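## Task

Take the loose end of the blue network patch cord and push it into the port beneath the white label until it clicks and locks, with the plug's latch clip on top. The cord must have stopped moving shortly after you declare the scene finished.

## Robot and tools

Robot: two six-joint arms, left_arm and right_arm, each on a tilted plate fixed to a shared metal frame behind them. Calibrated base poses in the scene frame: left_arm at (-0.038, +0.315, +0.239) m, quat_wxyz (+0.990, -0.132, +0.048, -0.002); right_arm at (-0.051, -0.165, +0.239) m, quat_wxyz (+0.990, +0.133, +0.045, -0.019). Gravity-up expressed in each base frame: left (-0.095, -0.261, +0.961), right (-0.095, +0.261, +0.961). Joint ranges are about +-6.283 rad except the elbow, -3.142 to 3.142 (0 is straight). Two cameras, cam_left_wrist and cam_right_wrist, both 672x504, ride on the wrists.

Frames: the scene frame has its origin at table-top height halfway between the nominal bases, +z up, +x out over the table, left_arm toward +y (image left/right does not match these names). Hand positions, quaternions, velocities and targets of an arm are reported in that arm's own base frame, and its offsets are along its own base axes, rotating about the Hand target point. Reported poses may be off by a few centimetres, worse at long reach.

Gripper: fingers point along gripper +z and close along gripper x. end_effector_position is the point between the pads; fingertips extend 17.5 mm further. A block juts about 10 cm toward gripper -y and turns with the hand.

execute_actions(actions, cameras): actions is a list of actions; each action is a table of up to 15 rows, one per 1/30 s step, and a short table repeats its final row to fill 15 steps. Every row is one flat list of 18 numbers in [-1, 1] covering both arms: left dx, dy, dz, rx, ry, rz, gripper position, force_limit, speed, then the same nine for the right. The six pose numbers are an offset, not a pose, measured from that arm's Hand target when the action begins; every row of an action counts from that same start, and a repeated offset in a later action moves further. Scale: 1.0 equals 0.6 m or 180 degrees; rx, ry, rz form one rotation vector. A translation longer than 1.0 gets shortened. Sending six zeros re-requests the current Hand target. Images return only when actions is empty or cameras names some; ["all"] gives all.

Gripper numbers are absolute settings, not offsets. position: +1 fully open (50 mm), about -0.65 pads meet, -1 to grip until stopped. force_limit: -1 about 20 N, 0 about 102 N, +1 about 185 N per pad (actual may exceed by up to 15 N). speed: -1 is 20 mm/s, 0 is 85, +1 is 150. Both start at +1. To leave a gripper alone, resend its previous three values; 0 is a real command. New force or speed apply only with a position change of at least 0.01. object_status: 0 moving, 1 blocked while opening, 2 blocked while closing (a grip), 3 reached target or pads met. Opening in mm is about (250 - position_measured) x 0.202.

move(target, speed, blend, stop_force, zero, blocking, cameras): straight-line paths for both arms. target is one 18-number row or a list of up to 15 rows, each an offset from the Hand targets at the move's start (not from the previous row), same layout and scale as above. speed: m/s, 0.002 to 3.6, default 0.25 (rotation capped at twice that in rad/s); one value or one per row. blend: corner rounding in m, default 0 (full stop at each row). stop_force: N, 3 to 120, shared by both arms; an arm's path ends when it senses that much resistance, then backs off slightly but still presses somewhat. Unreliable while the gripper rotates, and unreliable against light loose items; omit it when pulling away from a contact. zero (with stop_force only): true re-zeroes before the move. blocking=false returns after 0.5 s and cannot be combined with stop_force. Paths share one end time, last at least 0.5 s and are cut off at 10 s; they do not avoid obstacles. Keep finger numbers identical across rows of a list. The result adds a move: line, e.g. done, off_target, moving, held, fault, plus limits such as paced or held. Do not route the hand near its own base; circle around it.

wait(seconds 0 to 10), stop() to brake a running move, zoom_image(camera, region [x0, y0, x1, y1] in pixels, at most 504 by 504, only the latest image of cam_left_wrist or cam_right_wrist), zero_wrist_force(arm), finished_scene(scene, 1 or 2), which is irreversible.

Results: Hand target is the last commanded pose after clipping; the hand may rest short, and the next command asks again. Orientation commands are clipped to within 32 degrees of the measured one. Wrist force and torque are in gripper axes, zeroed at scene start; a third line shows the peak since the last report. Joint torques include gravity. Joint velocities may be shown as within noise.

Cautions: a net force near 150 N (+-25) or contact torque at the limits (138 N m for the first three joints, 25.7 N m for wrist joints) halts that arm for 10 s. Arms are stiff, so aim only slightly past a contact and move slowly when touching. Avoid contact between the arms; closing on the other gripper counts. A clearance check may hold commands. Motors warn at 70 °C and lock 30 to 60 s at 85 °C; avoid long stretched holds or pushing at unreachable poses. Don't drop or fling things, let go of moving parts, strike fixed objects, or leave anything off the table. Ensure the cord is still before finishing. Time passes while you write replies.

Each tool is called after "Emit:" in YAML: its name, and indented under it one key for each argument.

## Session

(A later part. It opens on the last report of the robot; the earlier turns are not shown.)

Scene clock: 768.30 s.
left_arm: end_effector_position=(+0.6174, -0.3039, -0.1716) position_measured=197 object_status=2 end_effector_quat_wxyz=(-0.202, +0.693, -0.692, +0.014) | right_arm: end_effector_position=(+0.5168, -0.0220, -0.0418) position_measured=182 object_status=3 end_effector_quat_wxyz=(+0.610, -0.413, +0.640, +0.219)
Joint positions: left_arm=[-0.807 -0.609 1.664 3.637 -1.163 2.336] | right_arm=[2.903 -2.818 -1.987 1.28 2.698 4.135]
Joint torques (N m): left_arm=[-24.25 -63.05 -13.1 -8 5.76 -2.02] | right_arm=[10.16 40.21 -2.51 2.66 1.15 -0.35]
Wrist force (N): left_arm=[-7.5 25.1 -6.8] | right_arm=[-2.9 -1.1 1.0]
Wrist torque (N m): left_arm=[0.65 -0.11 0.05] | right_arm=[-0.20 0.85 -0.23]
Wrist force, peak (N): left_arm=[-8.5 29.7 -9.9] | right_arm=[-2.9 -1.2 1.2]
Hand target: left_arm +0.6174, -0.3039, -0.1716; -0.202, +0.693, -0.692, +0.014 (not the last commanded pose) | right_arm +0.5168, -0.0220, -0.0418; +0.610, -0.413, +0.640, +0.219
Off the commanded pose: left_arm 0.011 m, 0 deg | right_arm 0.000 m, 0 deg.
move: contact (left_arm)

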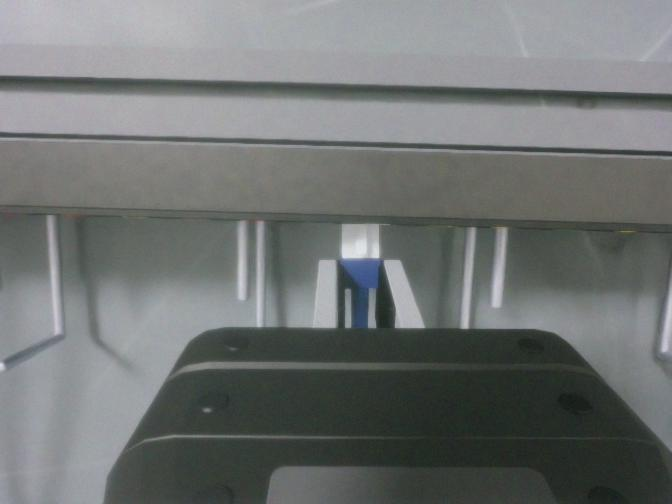

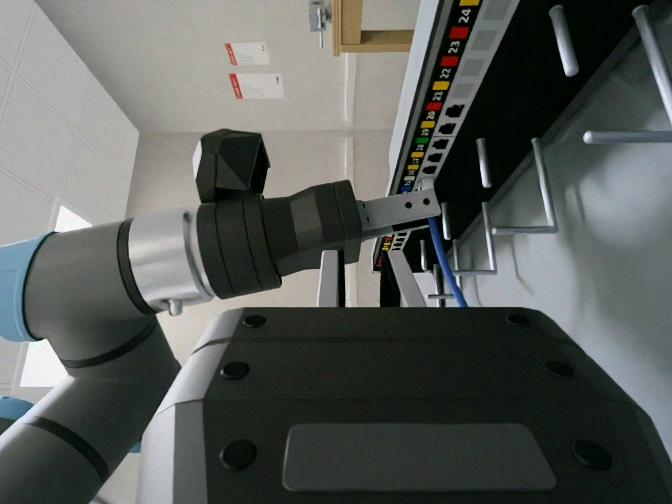

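Emit:
move:
  target: [-0.01,0,-0.0009,0,0,0,-1,-0.5,-0.8,0,0,0,0,0,0,-0.2,-0.9,-1]
  speed: 0.006
  stop_force: 35
  cameras: ["cam_right_wrist","cam_left_wrist"]

Emit:
zoom_image:
  camera: "cam_left_wrist"
  region: [300, 190, 420, 330]

Emit:
zoom_image:
  camera: "cam_right_wrist"
  region: [385, 150, 465, 230]

Scene clock: 780.70 s.
left_arm: end_effector_position=(+0.6155, -0.3039, -0.1717) position_measured=197 object_status=2 end_effector_quat_wxyz=(-0.202, +0.693, -0.692, +0.014) | right_arm: end_effector_position=(+0.5168, -0.0220, -0.0418) position_measured=182 object_status=3 end_effector_quat_wxyz=(+0.610, -0.413, +0.640, +0.219)
Joint positions: left_arm=[-0.81 -0.61 1.669 3.634 -1.163 2.334] | right_arm=[2.903 -2.818 -1.987 1.28 2.698 4.135]
Joint torques (N m): left_arm=[-9.32 -31.16 -23.88 -2.15 -1.82 2.29] | right_arm=[10.02 40.23 -3.03 2.58 1.11 -0.34]
Wrist force (N): left_arm=[-3.9 -8.3 -0.3] | right_arm=[-2.8 -1.1 1.0]
Wrist torque (N m): left_arm=[0.07 -0.05 0.17] | right_arm=[-0.20 0.83 -0.23]
Wrist force, peak (N): left_arm=[-7.6 25.8 -6.7] | right_arm=[-3.0 -1.3 1.0]
Hand target: left_arm +0.6156, -0.3039, -0.1717; -0.202, +0.693, -0.692, +0.014 (not the last commanded pose) | right_arm +0.5168, -0.0220, -0.0418; +0.610, -0.413, +0.640, +0.219
Off the commanded pose: left_arm 0.004 m, 0 deg | right_arm 0.000 m, 0 deg.
move: contact (left_arm)

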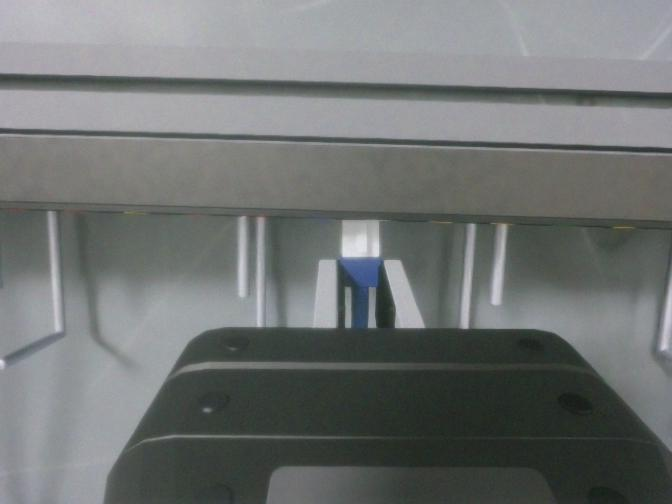

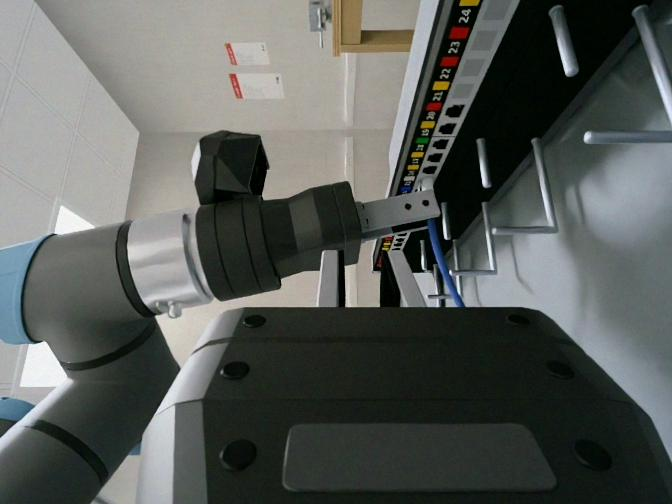

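Scaled by 3.600 from the camera's 672x504 image, which has a finer 960x720 frame.

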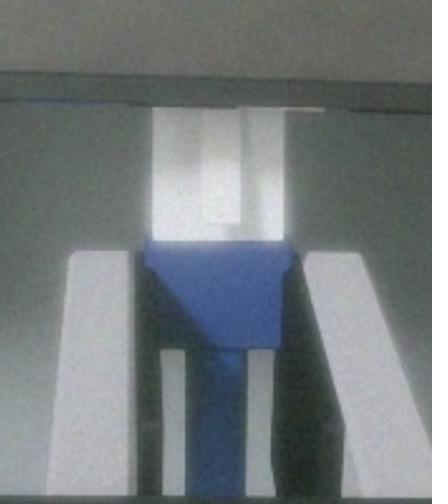

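Scaled by 6.300 from the camera's 672x504 image, which has a finer 960x720 frame.

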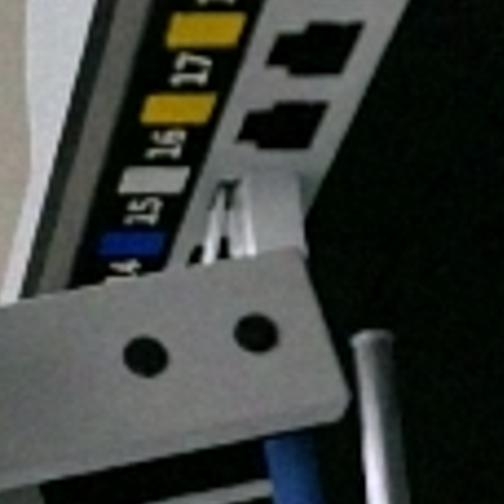

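Emit:
move:
  target: [0.0012,0,0.0001,0,0,0,-1,-0.5,-0.8,0,0,0,0,0,0,-0.2,-0.9,-1]
  speed: 0.01

Emit:
execute_actions:
  actions:
    - [[0,0,0,0,0,0,0,-0.5,-1,0,0,0,0,0,0,-0.2,-0.9,-1]]
    - [[0,0,0,0,0,0,0,-0.5,-1,0,0,0,0,0,0,-0.2,-0.9,-1]]

Emit:
move:
  target: [-0.048,-0.04,0.14,0,0,0,0,-0.5,-1,0,0,0,0,0,0,-0.2,-0.9,-1]
  speed: 0.08

Emit:
wait:
  seconds: 4
  cameras: ["all"]

Emit:
zoom_image:
  camera: "cam_right_wrist"
  region: [375, 130, 475, 260]

Emit:
zoom_image:
  camera: "cam_left_wrist"
  region: [200, 0, 500, 250]

Scene clock: 785.13 s.
left_arm: end_effector_position=(+0.6162, -0.3039, -0.1717) position_measured=197 object_status=2 end_effector_quat_wxyz=(-0.202, +0.693, -0.692, +0.014) | right_arm: end_effector_position=(+0.5168, -0.0220, -0.0418) position_measured=182 object_status=3 end_effector_quat_wxyz=(+0.610, -0.413, +0.640, +0.219)
Joint positions: left_arm=[-0.809 -0.61 1.667 3.635 -1.163 2.335] | right_arm=[2.903 -2.818 -1.987 1.28 2.698 4.135]
Joint torques (N m): left_arm=[-6.06 -35.24 -30.83 -3.04 -1.4 2.65] | right_arm=[10.3 40.17 -2.53 2.67 1.27 -0.4]
Wrist force (N): left_arm=[-4.7 8.7 -3.8] | right_arm=[-2.7 -1.2 1.0]
Wrist torque (N m): left_arm=[0.50 -0.31 0.03] | right_arm=[-0.20 0.82 -0.23]
Wrist force, peak (N): left_arm=[-4.7 8.7 -3.8] | right_arm=[-3.0 -1.1 1.1]
Hand target: left_arm +0.6163, -0.3039, -0.1716; -0.202, +0.693, -0.692, +0.014 | right_arm +0.5168, -0.0220, -0.0418; +0.610, -0.413, +0.640, +0.219
Off the commanded pose: left_arm 0.000 m, 0 deg | right_arm 0.000 m, 0 deg.
move: done

Scene clock: 786.33 s.
left_arm: end_effector_position=(+0.6163, -0.3039, -0.1716) position_measured=152 object_status=3 end_effector_quat_wxyz=(-0.202, +0.693, -0.692, +0.014) | right_arm: end_effector_position=(+0.5168, -0.0220, -0.0418) position_measured=182 object_status=3 end_effector_quat_wxyz=(+0.610, -0.413, +0.640, +0.219)
Joint positions: left_arm=[-0.809 -0.61 1.667 3.635 -1.163 2.335] | right_arm=[2.903 -2.818 -1.987 1.28 2.698 4.135]
Joint torques (N m): left_arm=[-6.38 -38.99 -8.19 -4.9 -0.25 1.99] | right_arm=[10.25 40.29 -2.52 2.71 1.2 -0.36]
Wrist force (N): left_arm=[-0.3 1.1 -1.4] | right_arm=[-2.7 -1.2 1.1]
Wrist torque (N m): left_arm=[0.31 -0.24 0.11] | right_arm=[-0.22 0.82 -0.24]
Wrist force, peak (N): left_arm=[-4.3 8.8 -3.5] | right_arm=[-2.9 -1.3 1.1]
Hand target: left_arm +0.6163, -0.3039, -0.1716; -0.202, +0.693, -0.692, +0.014 | right_arm +0.5168, -0.0220, -0.0418; +0.610, -0.413, +0.640, +0.219
Off the commanded pose: left_arm 0.000 m, 0 deg | right_arm 0.000 m, 0 deg.
Step readings (end_effector_position of left_arm | right_arm):
0: (+0.6162, -0.3039, -0.1717) | (+0.5168, -0.0220, -0.0418)
1: (+0.6162, -0.3039, -0.1717) | (+0.5168, -0.0220, -0.0418)
2: (+0.6162, -0.3039, -0.1716) | (+0.5168, -0.0220, -0.0418)
4: (+0.6163, -0.3039, -0.1716) | (+0.5168, -0.0220, -0.0418)
8: (+0.6163, -0.3039, -0.1716) | (+0.5168, -0.0220, -0.0418)
15: (+0.6163, -0.3039, -0.1716) | (+0.5168, -0.0220, -0.0418)
16: (+0.6163, -0.3039, -0.1716) | (+0.5168, -0.0220, -0.0418)
17: (+0.6163, -0.3039, -0.1716) | (+0.5168, -0.0220, -0.0418)
19: (+0.6163, -0.3039, -0.1716) | (+0.5168, -0.0220, -0.0418)
23: (+0.6163, -0.3039, -0.1716) | (+0.5168, -0.0220, -0.0418)
30: (+0.6163, -0.3039, -0.1716) | (+0.5168, -0.0220, -0.0418)

Scene clock: 787.90 s.
left_arm: end_effector_position=(+0.5875, -0.3278, -0.0877) position_measured=152 object_status=3 end_effector_quat_wxyz=(-0.202, +0.693, -0.692, +0.014) | right_arm: end_effector_position=(+0.5168, -0.0220, -0.0418) position_measured=182 object_status=3 end_effector_quat_wxyz=(+0.610, -0.413, +0.640, +0.219)
Joint positions: left_arm=[-0.868 -0.794 1.726 3.786 -1.162 2.271] | right_arm=[2.903 -2.818 -1.987 1.28 2.698 4.135]
Joint torques (N m): left_arm=[-26.03 -54.93 -5.51 -1.36 1.45 -2.09] | right_arm=[9.58 39.89 -3.03 2.66 1.1 -0.52]
Wrist force (N): left_arm=[0.3 1.3 -1.4] | right_arm=[-3.0 -1.1 1.0]
Wrist torque (N m): left_arm=[0.34 -0.35 0.21] | right_arm=[-0.19 0.86 -0.23]
Wrist force, peak (N): left_arm=[0.3 1.2 -2.1] | right_arm=[-3.0 -1.4 1.1]
Hand target: left_arm +0.5875, -0.3279, -0.0876; -0.202, +0.693, -0.692, +0.014 | right_arm +0.5168, -0.0220, -0.0418; +0.610, -0.413, +0.640, +0.219
Off the commanded pose: left_arm 0.000 m, 0 deg | right_arm 0.000 m, 0 deg.
move: done

Scene clock: 791.90 s.
left_arm: end_effector_position=(+0.5875, -0.3279, -0.0876) position_measured=152 object_status=3 end_effector_quat_wxyz=(-0.202, +0.693, -0.692, +0.014) | right_arm: end_effector_position=(+0.5168, -0.0220, -0.0418) position_measured=182 object_status=3 end_effector_quat_wxyz=(+0.610, -0.413, +0.640, +0.219)
Joint positions: left_arm=[-0.868 -0.794 1.726 3.786 -1.163 2.271] | right_arm=[2.903 -2.818 -1.987 1.28 2.698 4.135]
Joint torques (N m): left_arm=[-25.74 -53.32 -5.97 -1.17 -1.83 -1.91] | right_arm=[9.89 39.92 -2.65 2.7 1.2 -0.41]
Wrist force (N): left_arm=[0.2 1.0 -1.2] | right_arm=[-2.8 -1.1 1.0]
Wrist torque (N m): left_arm=[0.29 -0.32 0.20] | right_arm=[-0.19 0.83 -0.24]
Wrist force, peak (N): left_arm=[0.2 1.4 -1.7] | right_arm=[-3.1 -1.1 0.9]
Hand target: left_arm +0.5875, -0.3279, -0.0876; -0.202, +0.693, -0.692, +0.014 | right_arm +0.5168, -0.0220, -0.0418; +0.610, -0.413, +0.640, +0.219
Tool commands: left_gripper/position=+0.0 left_gripper/force_limit=-0.5 left_gripper/speed=-1.0 right_gripper/position=-0.2 right_gripper/force_limit=-0.9 right_gripper/speed=-1.0
Off the commanded pose: left_arm 0.000 m, 0 deg | right_arm 0.000 m, 0 deg.
wait: 4.00 s; at rest by 0.17 s

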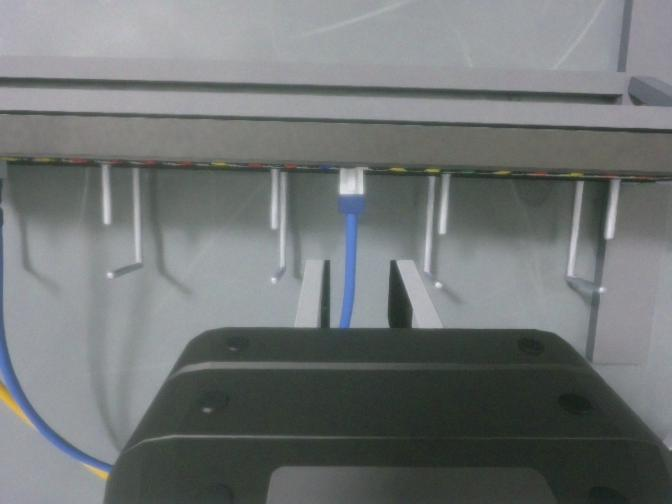

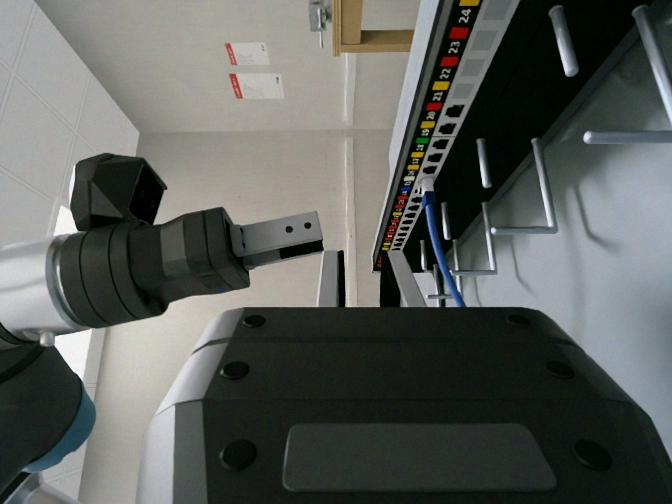

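Scaled by 3.877 from the camera's 672x504 image, which has a finer 960x720 frame.

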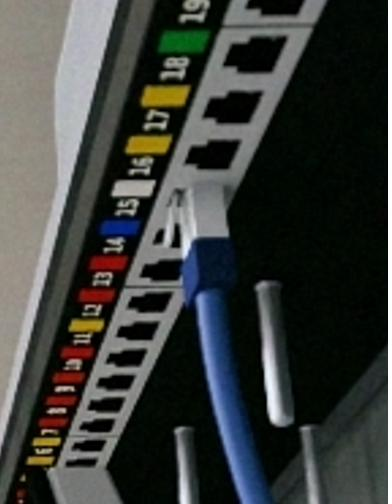

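Scaled by 1.680 from the camera's 672x504 image, which has a finer 960x720 frame.

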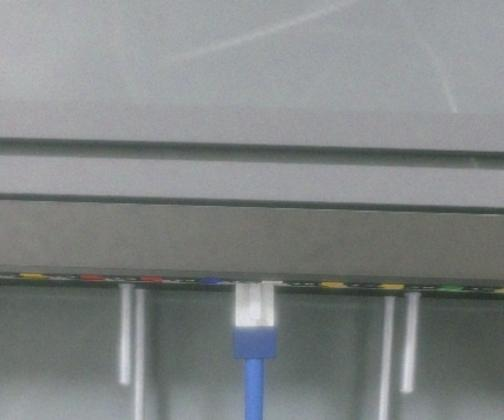

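Emit:
move:
  target: [-0.0063,0.3635,0.0984,0,0,0,0,-0.5,-1,0,0,0,0,0,0,-0.2,-0.9,-1]
  cameras: ["cam_left_wrist"]

Emit:
zoom_image:
  camera: "cam_left_wrist"
  region: [200, 0, 500, 250]

Scene clock: 798.17 s.
left_arm: end_effector_position=(+0.5837, -0.1098, -0.0286) position_measured=152 object_status=3 end_effector_quat_wxyz=(-0.202, +0.693, -0.692, +0.014) | right_arm: end_effector_position=(+0.5168, -0.0220, -0.0418) position_measured=182 object_status=3 end_effector_quat_wxyz=(+0.610, -0.413, +0.640, +0.219)
Joint positions: left_arm=[-0.588 -1.047 2.059 3.587 -1.178 2.574] | right_arm=[2.903 -2.818 -1.987 1.28 2.698 4.135]
Joint torques (N m): left_arm=[-1.17 -45.53 -2.59 -5.23 -2.05 2.81] | right_arm=[10.2 39.86 -2.77 2.61 1.22 -0.39]
Wrist force (N): left_arm=[0.3 1.0 -1.0] | right_arm=[-2.9 -1.0 1.0]
Wrist torque (N m): left_arm=[0.30 -0.35 0.09] | right_arm=[-0.18 0.84 -0.23]
Wrist force, peak (N): left_arm=[2.5 1.7 -1.5] | right_arm=[-3.2 -1.2 0.9]
Hand target: left_arm +0.5837, -0.1098, -0.0286; -0.202, +0.693, -0.692, +0.014 | right_arm +0.5168, -0.0220, -0.0418; +0.610, -0.413, +0.640, +0.219
Off the commanded pose: left_arm 0.000 m, 0 deg | right_arm 0.000 m, 0 deg.
move: done
Images, in order (width x height): cam_left_wrist 672x504.

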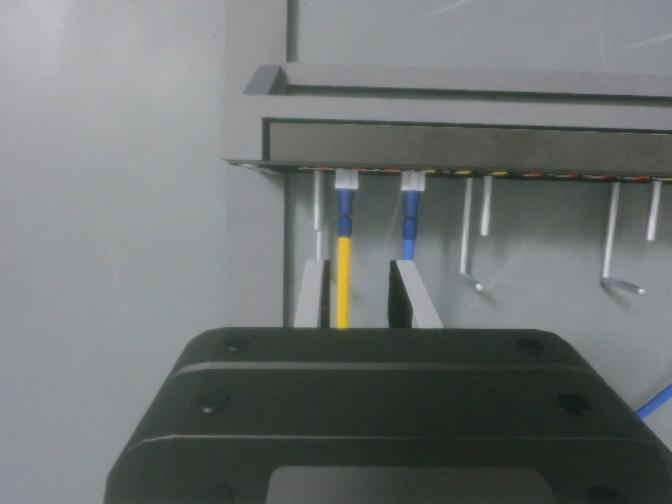

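Scaled by 1.680 from the camera's 672x504 image, which has a finer 960x720 frame.

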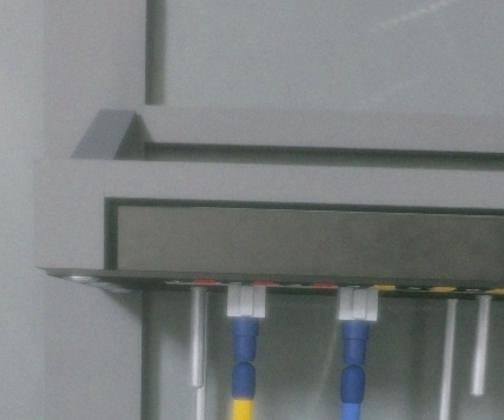

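Emit:
move:
  target: [0.0063,-0.3625,-0.0981,0,0,0,0,-0.5,-1,0,0,0,0,0,0,-0.2,-0.9,-1]

Emit:
move:
  target: [0.045,0.04,-0.14,0,0,0,0,-0.5,-1,0,0,0,0,0,0,-0.2,-0.9,-1]
  speed: 0.06
  stop_force: 12
  cameras: ["all"]

Emit:
zoom_image:
  camera: "cam_left_wrist"
  region: [300, 190, 420, 330]

Emit:
zoom_image:
  camera: "cam_right_wrist"
  region: [385, 150, 465, 230]

Scene clock: 807.73 s.
left_arm: end_effector_position=(+0.5875, -0.3272, -0.0874) position_measured=152 object_status=3 end_effector_quat_wxyz=(-0.202, +0.693, -0.692, +0.014) | right_arm: end_effector_position=(+0.5168, -0.0220, -0.0418) position_measured=182 object_status=3 end_effector_quat_wxyz=(+0.610, -0.413, +0.640, +0.219)
Joint positions: left_arm=[-0.867 -0.795 1.728 3.785 -1.162 2.271] | right_arm=[2.903 -2.818 -1.987 1.28 2.698 4.135]
Joint torques (N m): left_arm=[-26.64 -30.12 -28.73 -1.36 2.64 -2.02] | right_arm=[9.68 40.22 -2.76 2.68 1.2 -0.5]
Wrist force (N): left_arm=[0.1 1.3 -1.3] | right_arm=[-2.7 -1.1 0.9]
Wrist torque (N m): left_arm=[0.35 -0.30 0.20] | right_arm=[-0.18 0.81 -0.24]
Wrist force, peak (N): left_arm=[2.6 1.2 -1.5] | right_arm=[-3.1 -1.1 1.1]
Hand target: left_arm +0.5875, -0.3273, -0.0874; -0.202, +0.693, -0.692, +0.014 | right_arm +0.5168, -0.0220, -0.0418; +0.610, -0.413, +0.640, +0.219
Off the commanded pose: left_arm 0.000 m, 0 deg | right_arm 0.000 m, 0 deg.
move: done

Scene clock: 810.20 s.
left_arm: end_effector_position=(+0.6145, -0.3033, -0.1714) position_measured=152 object_status=3 end_effector_quat_wxyz=(-0.202, +0.693, -0.692, +0.014) | right_arm: end_effector_position=(+0.5168, -0.0220, -0.0418) position_measured=182 object_status=3 end_effector_quat_wxyz=(+0.610, -0.413, +0.640, +0.219)
Joint positions: left_arm=[-0.81 -0.612 1.674 3.632 -1.163 2.333] | right_arm=[2.903 -2.818 -1.987 1.28 2.698 4.135]
Joint torques (N m): left_arm=[-5.43 -33.09 -26.65 -5.39 -2 2.39] | right_arm=[9.86 40.16 -2.94 2.67 1.24 -0.38]
Wrist force (N): left_arm=[0.3 1.5 -1.6] | right_arm=[-2.8 -1.2 0.8]
Wrist torque (N m): left_arm=[0.37 -0.34 0.08] | right_arm=[-0.20 0.84 -0.24]
Wrist force, peak (N): left_arm=[0.5 1.2 -1.9] | right_arm=[-3.0 -1.3 0.9]
Hand target: left_arm +0.6145, -0.3033, -0.1714; -0.202, +0.693, -0.692, +0.014 | right_arm +0.5168, -0.0220, -0.0418; +0.610, -0.413, +0.640, +0.219
Off the commanded pose: left_arm 0.000 m, 0 deg | right_arm 0.000 m, 0 deg.
move: done

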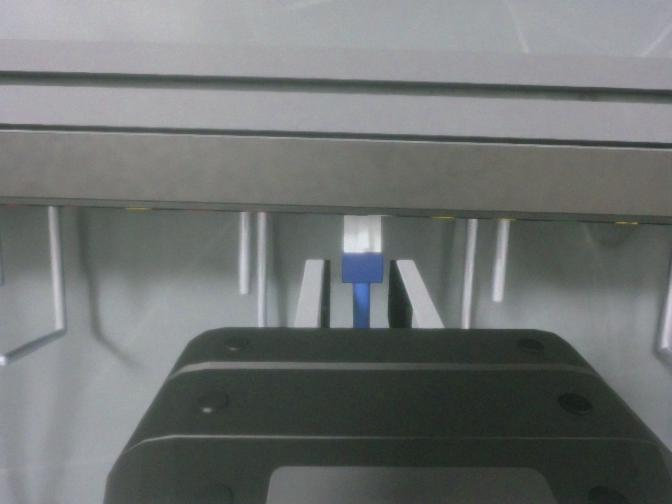

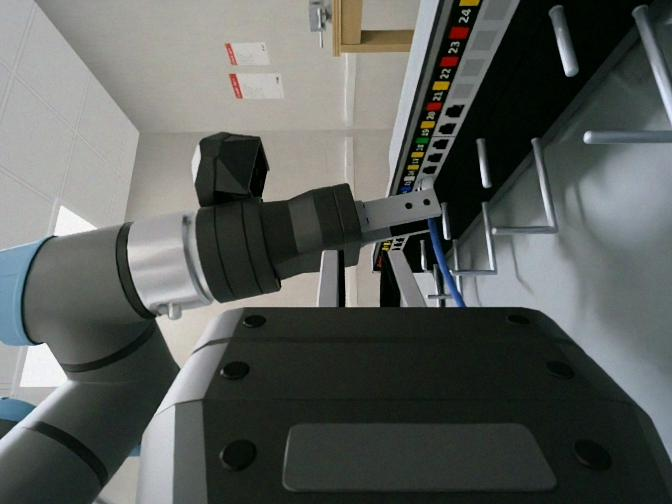

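Scaled by 3.600 from the camera's 672x504 image, which has a finer 960x720 frame.

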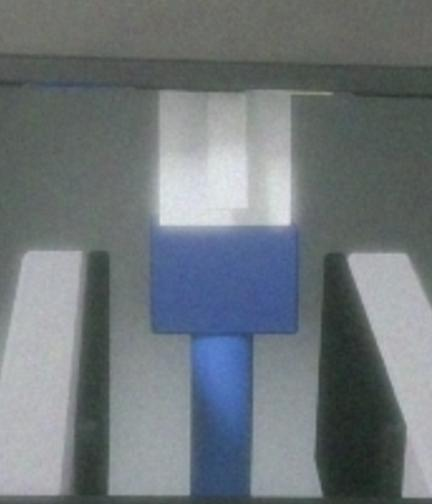

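Scaled by 6.300 from the camera's 672x504 image, which has a finer 960x720 frame.

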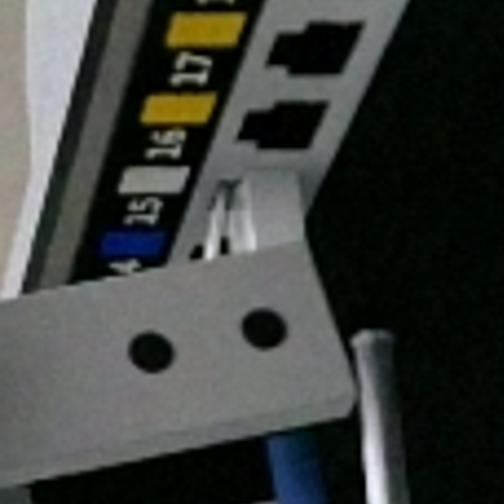

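Emit:
move:
  target: [0.003,0,0.0003,0,0,0,0,-0.5,-1,0,0,0,0,0,0,-0.2,-0.9,-1]
  speed: 0.02

Emit:
execute_actions:
  actions:
    - [[0,0,0,0,0,0,-1,-0.3,-0.8,0,0,0,0,0,0,-0.2,-0.9,-1]]
    - [[0,0,0,0,0,0,-1,-0.3,-0.8,0,0,0,0,0,0,-0.2,-0.9,-1]]

Emit:
move:
  target: [0.02,-0.0002,0.0019,0,0,0,-1,-0.3,-0.8,0,0,0,0,0,0,-0.2,-0.9,-1]
  speed: 0.004
  stop_force: 30
  cameras: ["all"]

Emit:
zoom_image:
  camera: "cam_left_wrist"
  region: [300, 190, 420, 330]

Emit:
zoom_image:
  camera: "cam_right_wrist"
  region: [385, 150, 465, 230]

Scene clock: 818.30 s.
left_arm: end_effector_position=(+0.6162, -0.3033, -0.1713) position_measured=152 object_status=3 end_effector_quat_wxyz=(-0.202, +0.693, -0.692, +0.014) | right_arm: end_effector_position=(+0.5168, -0.0220, -0.0418) position_measured=182 object_status=3 end_effector_quat_wxyz=(+0.610, -0.413, +0.640, +0.219)
Joint positions: left_arm=[-0.808 -0.611 1.669 3.635 -1.163 2.336] | right_arm=[2.903 -2.818 -1.987 1.28 2.698 4.135]
Joint torques (N m): left_arm=[-4.77 -33.76 -25.61 -1.19 -2.08 2.36] | right_arm=[9.66 40.67 -2.41 2.62 1.28 -0.35]
Wrist force (N): left_arm=[0.0 1.1 -1.3] | right_arm=[-2.9 -1.0 1.1]
Wrist torque (N m): left_arm=[0.30 -0.29 0.08] | right_arm=[-0.18 0.85 -0.24]
Wrist force, peak (N): left_arm=[0.0 1.3 -1.8] | right_arm=[-3.1 -1.3 1.0]
Hand target: left_arm +0.6163, -0.3033, -0.1713; -0.202, +0.693, -0.692, +0.014 | right_arm +0.5168, -0.0220, -0.0418; +0.610, -0.413, +0.640, +0.219
Off the commanded pose: left_arm 0.000 m, 0 deg | right_arm 0.000 m, 0 deg.
move: done

Scene clock: 819.50 s.
left_arm: end_effector_position=(+0.6163, -0.3033, -0.1713) position_measured=200 object_status=2 end_effector_quat_wxyz=(-0.202, +0.693, -0.692, +0.014) | right_arm: end_effector_position=(+0.5168, -0.0220, -0.0418) position_measured=182 object_status=3 end_effector_quat_wxyz=(+0.610, -0.413, +0.640, +0.219)
Joint positions: left_arm=[-0.808 -0.611 1.669 3.635 -1.163 2.336] | right_arm=[2.903 -2.818 -1.987 1.28 2.698 4.135]
Joint torques (N m): left_arm=[-4.99 -32.91 -26.24 -1.74 -0.24 2.45] | right_arm=[10.12 40.26 -2.41 2.62 1.15 -0.45]
Wrist force (N): left_arm=[1.0 1.4 -1.2] | right_arm=[-2.8 -1.1 1.1]
Wrist torque (N m): left_arm=[0.34 -0.31 0.09] | right_arm=[-0.20 0.83 -0.23]
Wrist force, peak (N): left_arm=[1.0 1.5 -1.5] | right_arm=[-3.0 -1.1 1.0]
Hand target: left_arm +0.6163, -0.3033, -0.1713; -0.202, +0.693, -0.692, +0.014 | right_arm +0.5168, -0.0220, -0.0418; +0.610, -0.413, +0.640, +0.219
Off the commanded pose: left_arm 0.000 m, 0 deg | right_arm 0.000 m, 0 deg.
Step readings (end_effector_position of left_arm | right_arm):
0: (+0.6162, -0.3033, -0.1713) | (+0.5168, -0.0220, -0.0418)
1: (+0.6163, -0.3033, -0.1713) | (+0.5168, -0.0220, -0.0418)
2: (+0.6163, -0.3033, -0.1713) | (+0.5168, -0.0220, -0.0418)
4: (+0.6163, -0.3033, -0.1713) | (+0.5168, -0.0220, -0.0418)
8: (+0.6163, -0.3033, -0.1713) | (+0.5168, -0.0220, -0.0418)
15: (+0.6163, -0.3033, -0.1713) | (+0.5168, -0.0220, -0.0418)
16: (+0.6163, -0.3033, -0.1713) | (+0.5168, -0.0220, -0.0418)
17: (+0.6163, -0.3033, -0.1713) | (+0.5168, -0.0220, -0.0418)
19: (+0.6163, -0.3033, -0.1713) | (+0.5168, -0.0220, -0.0418)
23: (+0.6163, -0.3033, -0.1713) | (+0.5168, -0.0220, -0.0418)
30: (+0.6163, -0.3033, -0.1713) | (+0.5168, -0.0220, -0.0418)

Scene clock: 821.37 s.
left_arm: end_effector_position=(+0.6180, -0.3033, -0.1712) position_measured=200 object_status=2 end_effector_quat_wxyz=(-0.202, +0.693, -0.692, +0.014) | right_arm: end_effector_position=(+0.5168, -0.0220, -0.0418) position_measured=182 object_status=3 end_effector_quat_wxyz=(+0.610, -0.413, +0.640, +0.219)
Joint positions: left_arm=[-0.806 -0.609 1.664 3.637 -1.163 2.338] | right_arm=[2.903 -2.818 -1.987 1.28 2.698 4.135]
Joint torques (N m): left_arm=[-20.07 -63.24 -13.69 -9.18 4.32 -1.97] | right_arm=[9.75 40.03 -2.54 2.65 1.18 -0.34]
Wrist force (N): left_arm=[-3.4 30.0 -9.9] | right_arm=[-2.8 -1.3 1.1]
Wrist torque (N m): left_arm=[0.70 -0.30 0.08] | right_arm=[-0.22 0.82 -0.24]
Wrist force, peak (N): left_arm=[-4.2 33.0 -11.1] | right_arm=[-3.0 -1.3 1.1]
Hand target: left_arm +0.6180, -0.3033, -0.1712; -0.202, +0.693, -0.692, +0.014 (not the last commanded pose) | right_arm +0.5168, -0.0220, -0.0418; +0.610, -0.413, +0.640, +0.219
Off the commanded pose: left_arm 0.010 m, 0 deg | right_arm 0.000 m, 0 deg.
move: contact (left_arm)

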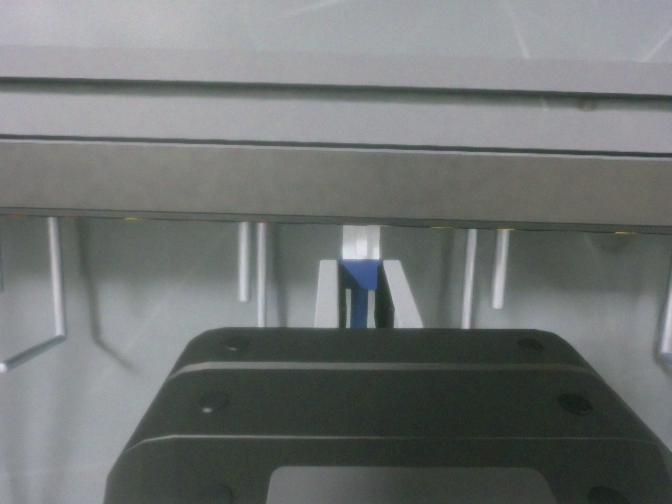

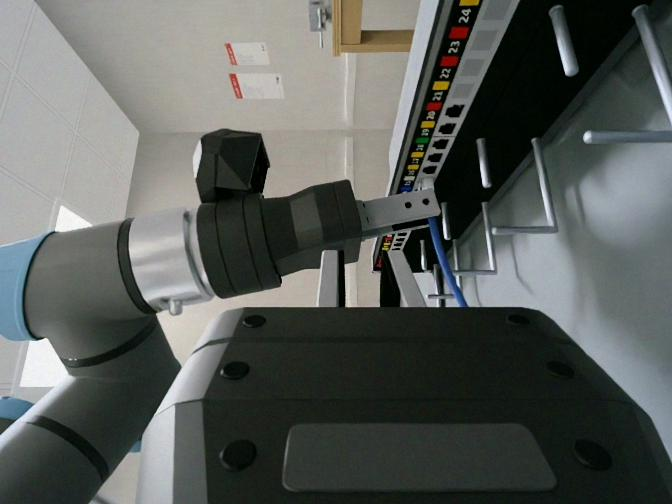

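Scaled by 3.600 from the camera's 672x504 image, which has a finer 960x720 frame.

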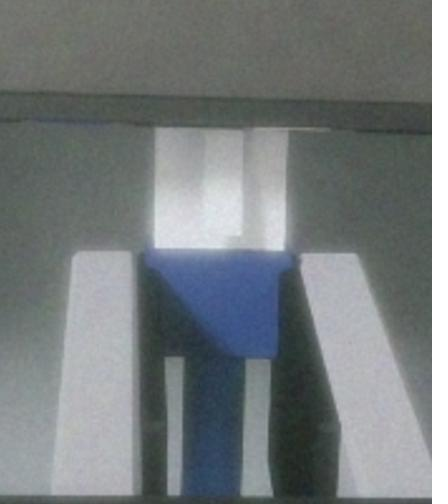

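Scaled by 6.300 from the camera's 672x504 image, which has a finer 960x720 frame.

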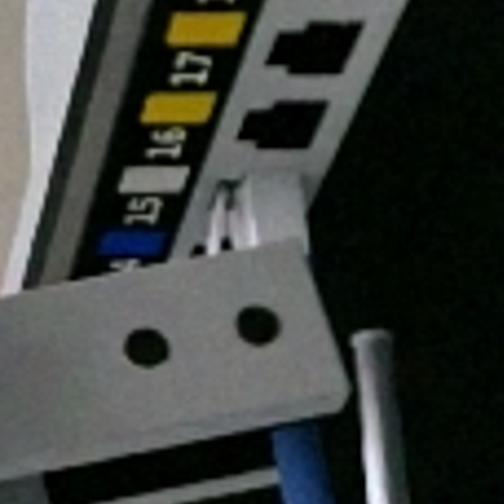

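Emit:
move:
  target: [-0.0032,0,-0.0003,0,0,0,-1,-0.3,-0.8,0,0,0,0,0,0,-0.2,-0.9,-1]
  speed: 0.006

Emit:
move:
  target: [-0.008,0,-0.0007,0,0,0,-1,-0.3,-0.8,0,0,0,0,0,0,-0.2,-0.9,-1]
  speed: 0.004
  stop_force: 12
  cameras: ["all"]

Emit:
zoom_image:
  camera: "cam_left_wrist"
  region: [300, 190, 420, 330]

Scene clock: 825.47 s.
left_arm: end_effector_position=(+0.6161, -0.3032, -0.1713) position_measured=200 object_status=2 end_effector_quat_wxyz=(-0.202, +0.693, -0.692, +0.014) | right_arm: end_effector_position=(+0.5168, -0.0220, -0.0418) position_measured=182 object_status=3 end_effector_quat_wxyz=(+0.610, -0.413, +0.640, +0.219)
Joint positions: left_arm=[-0.808 -0.611 1.669 3.635 -1.163 2.336] | right_arm=[2.903 -2.818 -1.987 1.28 2.698 4.135]
Joint torques (N m): left_arm=[-27.54 -57.27 -1.13 -4.62 -0.37 -2.06] | right_arm=[9.95 39.88 -2.53 2.7 1.17 -0.42]
Wrist force (N): left_arm=[1.8 -1.9 -2.0] | right_arm=[-2.7 -1.2 0.9]
Wrist torque (N m): left_arm=[0.29 -0.25 0.26] | right_arm=[-0.22 0.82 -0.23]
Wrist force, peak (N): left_arm=[-3.3 30.3 -9.7] | right_arm=[-3.1 -1.2 1.0]
Hand target: left_arm +0.6160, -0.3033, -0.1714; -0.202, +0.693, -0.692, +0.014 | right_arm +0.5168, -0.0220, -0.0418; +0.610, -0.413, +0.640, +0.219
Off the commanded pose: left_arm 0.000 m, 0 deg | right_arm 0.000 m, 0 deg.
move: done

Scene clock: 827.03 s.
left_arm: end_effector_position=(+0.6155, -0.3033, -0.1714) position_measured=200 object_status=2 end_effector_quat_wxyz=(-0.202, +0.693, -0.692, +0.014) | right_arm: end_effector_position=(+0.5168, -0.0220, -0.0418) position_measured=182 object_status=3 end_effector_quat_wxyz=(+0.610, -0.413, +0.640, +0.219)
Joint positions: left_arm=[-0.809 -0.612 1.671 3.634 -1.163 2.335] | right_arm=[2.903 -2.818 -1.987 1.28 2.698 4.135]
Joint torques (N m): left_arm=[-8.39 -29.14 -19.54 -0.04 -3.81 2.44] | right_arm=[10.21 39.66 -2.73 2.69 1.23 -0.4]
Wrist force (N): left_arm=[0.5 -13.9 -0.5] | right_arm=[-2.8 -1.1 1.0]
Wrist torque (N m): left_arm=[0.08 -0.20 0.24] | right_arm=[-0.20 0.84 -0.23]
Wrist force, peak (N): left_arm=[1.4 -17.3 0.0] | right_arm=[-2.8 -1.4 1.1]
Hand target: left_arm +0.6155, -0.3033, -0.1714; -0.202, +0.693, -0.692, +0.014 (not the last commanded pose) | right_arm +0.5168, -0.0220, -0.0418; +0.610, -0.413, +0.640, +0.219
Off the commanded pose: left_arm 0.004 m, 0 deg | right_arm 0.000 m, 0 deg.
move: contact (left_arm)

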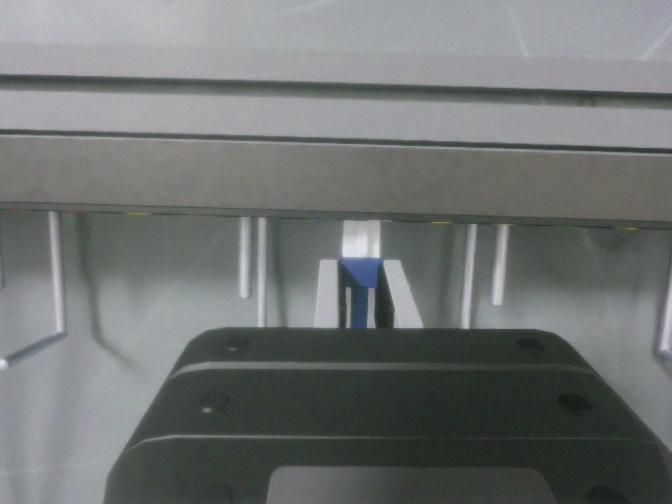

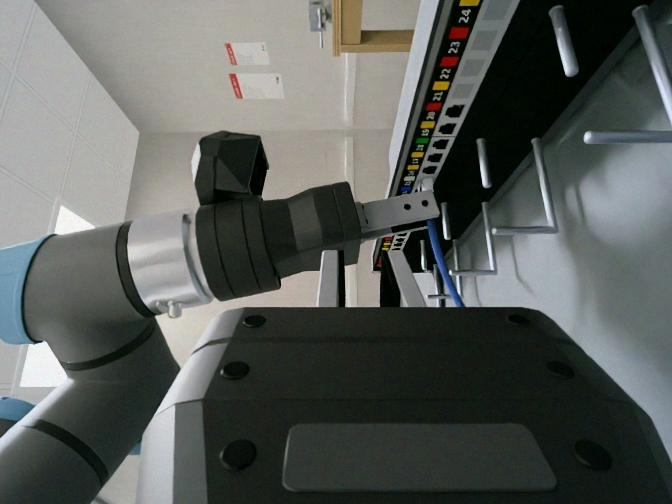

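Scaled by 3.600 from the camera's 672x504 image, which has a finer 960x720 frame.

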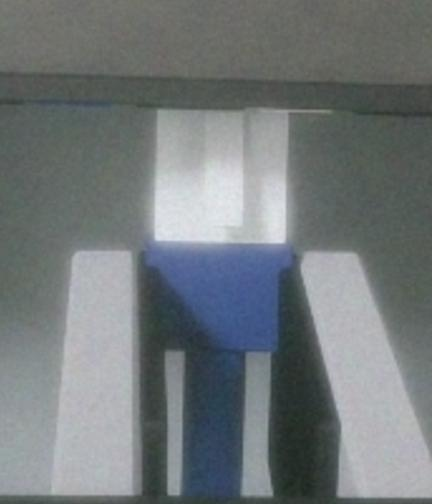

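Emit:
move:
  target: [0.0012,0,0.0001,0,0,0,-1,-0.3,-0.8,0,0,0,0,0,0,-0.2,-0.9,-1]
  speed: 0.01

Emit:
execute_actions:
  actions:
    - [[0,0,0,0,0,0,0,-0.3,-1,0,0,0,0,0,0,-0.2,-0.9,-1]]
    - [[0,0,0,0,0,0,0,-0.3,-1,0,0,0,0,0,0,-0.2,-0.9,-1]]

Emit:
move:
  target: [-0.048,-0.04,0.14,0,0,0,0,-0.3,-1,0,0,0,0,0,0,-0.2,-0.9,-1]
  speed: 0.08

Emit:
wait:
  seconds: 5

Emit:
finished_scene:
  scene: 1

Scene clock: 831.70 s.
left_arm: end_effector_position=(+0.6162, -0.3033, -0.1713) position_measured=200 object_status=2 end_effector_quat_wxyz=(-0.202, +0.693, -0.692, +0.014) | right_arm: end_effector_position=(+0.5168, -0.0220, -0.0418) position_measured=182 object_status=3 end_effector_quat_wxyz=(+0.610, -0.413, +0.640, +0.219)
Joint positions: left_arm=[-0.808 -0.611 1.669 3.635 -1.163 2.336] | right_arm=[2.903 -2.818 -1.987 1.28 2.698 4.135]
Joint torques (N m): left_arm=[-4.96 -32.7 -26.5 -1.52 -1.46 2.59] | right_arm=[9.87 40.19 -2.9 2.62 1.21 -0.44]
Wrist force (N): left_arm=[-1.7 2.5 -3.4] | right_arm=[-2.9 -1.2 0.9]
Wrist torque (N m): left_arm=[0.44 -0.21 0.11] | right_arm=[-0.20 0.85 -0.24]
Wrist force, peak (N): left_arm=[0.7 -14.6 -1.0] | right_arm=[-3.1 -1.2 0.9]
Hand target: left_arm +0.6162, -0.3033, -0.1713; -0.202, +0.693, -0.692, +0.014 | right_arm +0.5168, -0.0220, -0.0418; +0.610, -0.413, +0.640, +0.219
Off the commanded pose: left_arm 0.000 m, 0 deg | right_arm 0.000 m, 0 deg.
move: done

Scene clock: 832.90 s.
left_arm: end_effector_position=(+0.6162, -0.3033, -0.1713) position_measured=152 object_status=3 end_effector_quat_wxyz=(-0.202, +0.693, -0.692, +0.014) | right_arm: end_effector_position=(+0.5168, -0.0220, -0.0418) position_measured=182 object_status=3 end_effector_quat_wxyz=(+0.610, -0.413, +0.640, +0.219)
Joint positions: left_arm=[-0.808 -0.611 1.669 3.635 -1.163 2.336] | right_arm=[2.903 -2.818 -1.987 1.28 2.698 4.135]
Joint torques (N m): left_arm=[-5.66 -36.09 -24.72 -3.39 2.44 2.37] | right_arm=[9.76 39.82 -2.4 2.73 1.21 -0.4]
Wrist force (N): left_arm=[-0.6 1.5 -2.8] | right_arm=[-2.8 -1.1 0.9]
Wrist torque (N m): left_arm=[0.37 -0.20 0.12] | right_arm=[-0.20 0.83 -0.24]
Wrist force, peak (N): left_arm=[-1.9 2.7 -3.5] | right_arm=[-3.0 -1.2 0.9]
Hand target: left_arm +0.6162, -0.3033, -0.1713; -0.202, +0.693, -0.692, +0.014 | right_arm +0.5168, -0.0220, -0.0418; +0.610, -0.413, +0.640, +0.219
Off the commanded pose: left_arm 0.000 m, 0 deg | right_arm 0.000 m, 0 deg.
Step readings (end_effector_position of left_arm | right_arm):
0: (+0.6162, -0.3033, -0.1713) | (+0.5168, -0.0220, -0.0418)
1: (+0.6162, -0.3033, -0.1713) | (+0.5168, -0.0220, -0.0418)
2: (+0.6162, -0.3033, -0.1713) | (+0.5168, -0.0220, -0.0418)
4: (+0.6162, -0.3033, -0.1713) | (+0.5168, -0.0220, -0.0418)
8: (+0.6162, -0.3033, -0.1713) | (+0.5168, -0.0220, -0.0418)
15: (+0.6162, -0.3033, -0.1713) | (+0.5168, -0.0220, -0.0418)
16: (+0.6162, -0.3033, -0.1713) | (+0.5168, -0.0220, -0.0418)
17: (+0.6162, -0.3033, -0.1713) | (+0.5168, -0.0220, -0.0418)
19: (+0.6162, -0.3033, -0.1713) | (+0.5168, -0.0220, -0.0418)
23: (+0.6162, -0.3033, -0.1713) | (+0.5168, -0.0220, -0.0418)
30: (+0.6162, -0.3033, -0.1713) | (+0.5168, -0.0220, -0.0418)

Scene clock: 834.47 s.
left_arm: end_effector_position=(+0.5875, -0.3272, -0.0874) position_measured=152 object_status=3 end_effector_quat_wxyz=(-0.202, +0.693, -0.692, +0.014) | right_arm: end_effector_position=(+0.5168, -0.0220, -0.0418) position_measured=182 object_status=3 end_effector_quat_wxyz=(+0.610, -0.413, +0.640, +0.219)
Joint positions: left_arm=[-0.867 -0.795 1.728 3.786 -1.162 2.271] | right_arm=[2.903 -2.818 -1.987 1.28 2.698 4.135]
Joint torques (N m): left_arm=[-25.86 -53.09 -4.33 -1.19 1.65 -2.12] | right_arm=[10.1 40.24 -2.44 2.73 1.2 -0.31]
Wrist force (N): left_arm=[-0.1 2.0 -2.5] | right_arm=[-2.9 -1.2 1.0]
Wrist torque (N m): left_arm=[0.46 -0.28 0.20] | right_arm=[-0.20 0.84 -0.23]
Wrist force, peak (N): left_arm=[-0.5 1.8 -3.1] | right_arm=[-3.0 -1.1 1.0]
Hand target: left_arm +0.5874, -0.3273, -0.0873; -0.202, +0.693, -0.692, +0.014 | right_arm +0.5168, -0.0220, -0.0418; +0.610, -0.413, +0.640, +0.219
Off the commanded pose: left_arm 0.000 m, 0 deg | right_arm 0.000 m, 0 deg.
move: done

Scene clock: 839.47 s.
left_arm: end_effector_position=(+0.5874, -0.3273, -0.0873) position_measured=152 object_status=3 end_effector_quat_wxyz=(-0.202, +0.693, -0.692, +0.014) | right_arm: end_effector_position=(+0.5168, -0.0220, -0.0418) position_measured=182 object_status=3 end_effector_quat_wxyz=(+0.610, -0.413, +0.640, +0.219)
Joint positions: left_arm=[-0.867 -0.795 1.728 3.786 -1.163 2.271] | right_arm=[2.903 -2.818 -1.987 1.28 2.698 4.135]
Joint torques (N m): left_arm=[-26.4 -53.05 -5.04 -1.35 -1.88 -1.96] | right_arm=[10.22 39.64 -2.87 2.82 1.19 -0.35]
Wrist force (N): left_arm=[-0.5 1.7 -2.3] | right_arm=[-2.9 -1.1 1.1]
Wrist torque (N m): left_arm=[0.41 -0.21 0.20] | right_arm=[-0.19 0.84 -0.23]
Wrist force, peak (N): left_arm=[-0.6 1.7 -2.8] | right_arm=[-2.9 -1.3 1.0]
Hand target: left_arm +0.5874, -0.3273, -0.0873; -0.202, +0.693, -0.692, +0.014 | right_arm +0.5168, -0.0220, -0.0418; +0.610, -0.413, +0.640, +0.219
Tool commands: left_gripper/position=+0.0 left_gripper/force_limit=-0.3 left_gripper/speed=-1.0 right_gripper/position=-0.2 right_gripper/force_limit=-0.9 right_gripper/speed=-1.0
Off the commanded pose: left_arm 0.000 m, 0 deg | right_arm 0.000 m, 0 deg.
wait: 5.00 s; at rest by 0.17 s

The scene is finished: the task was done.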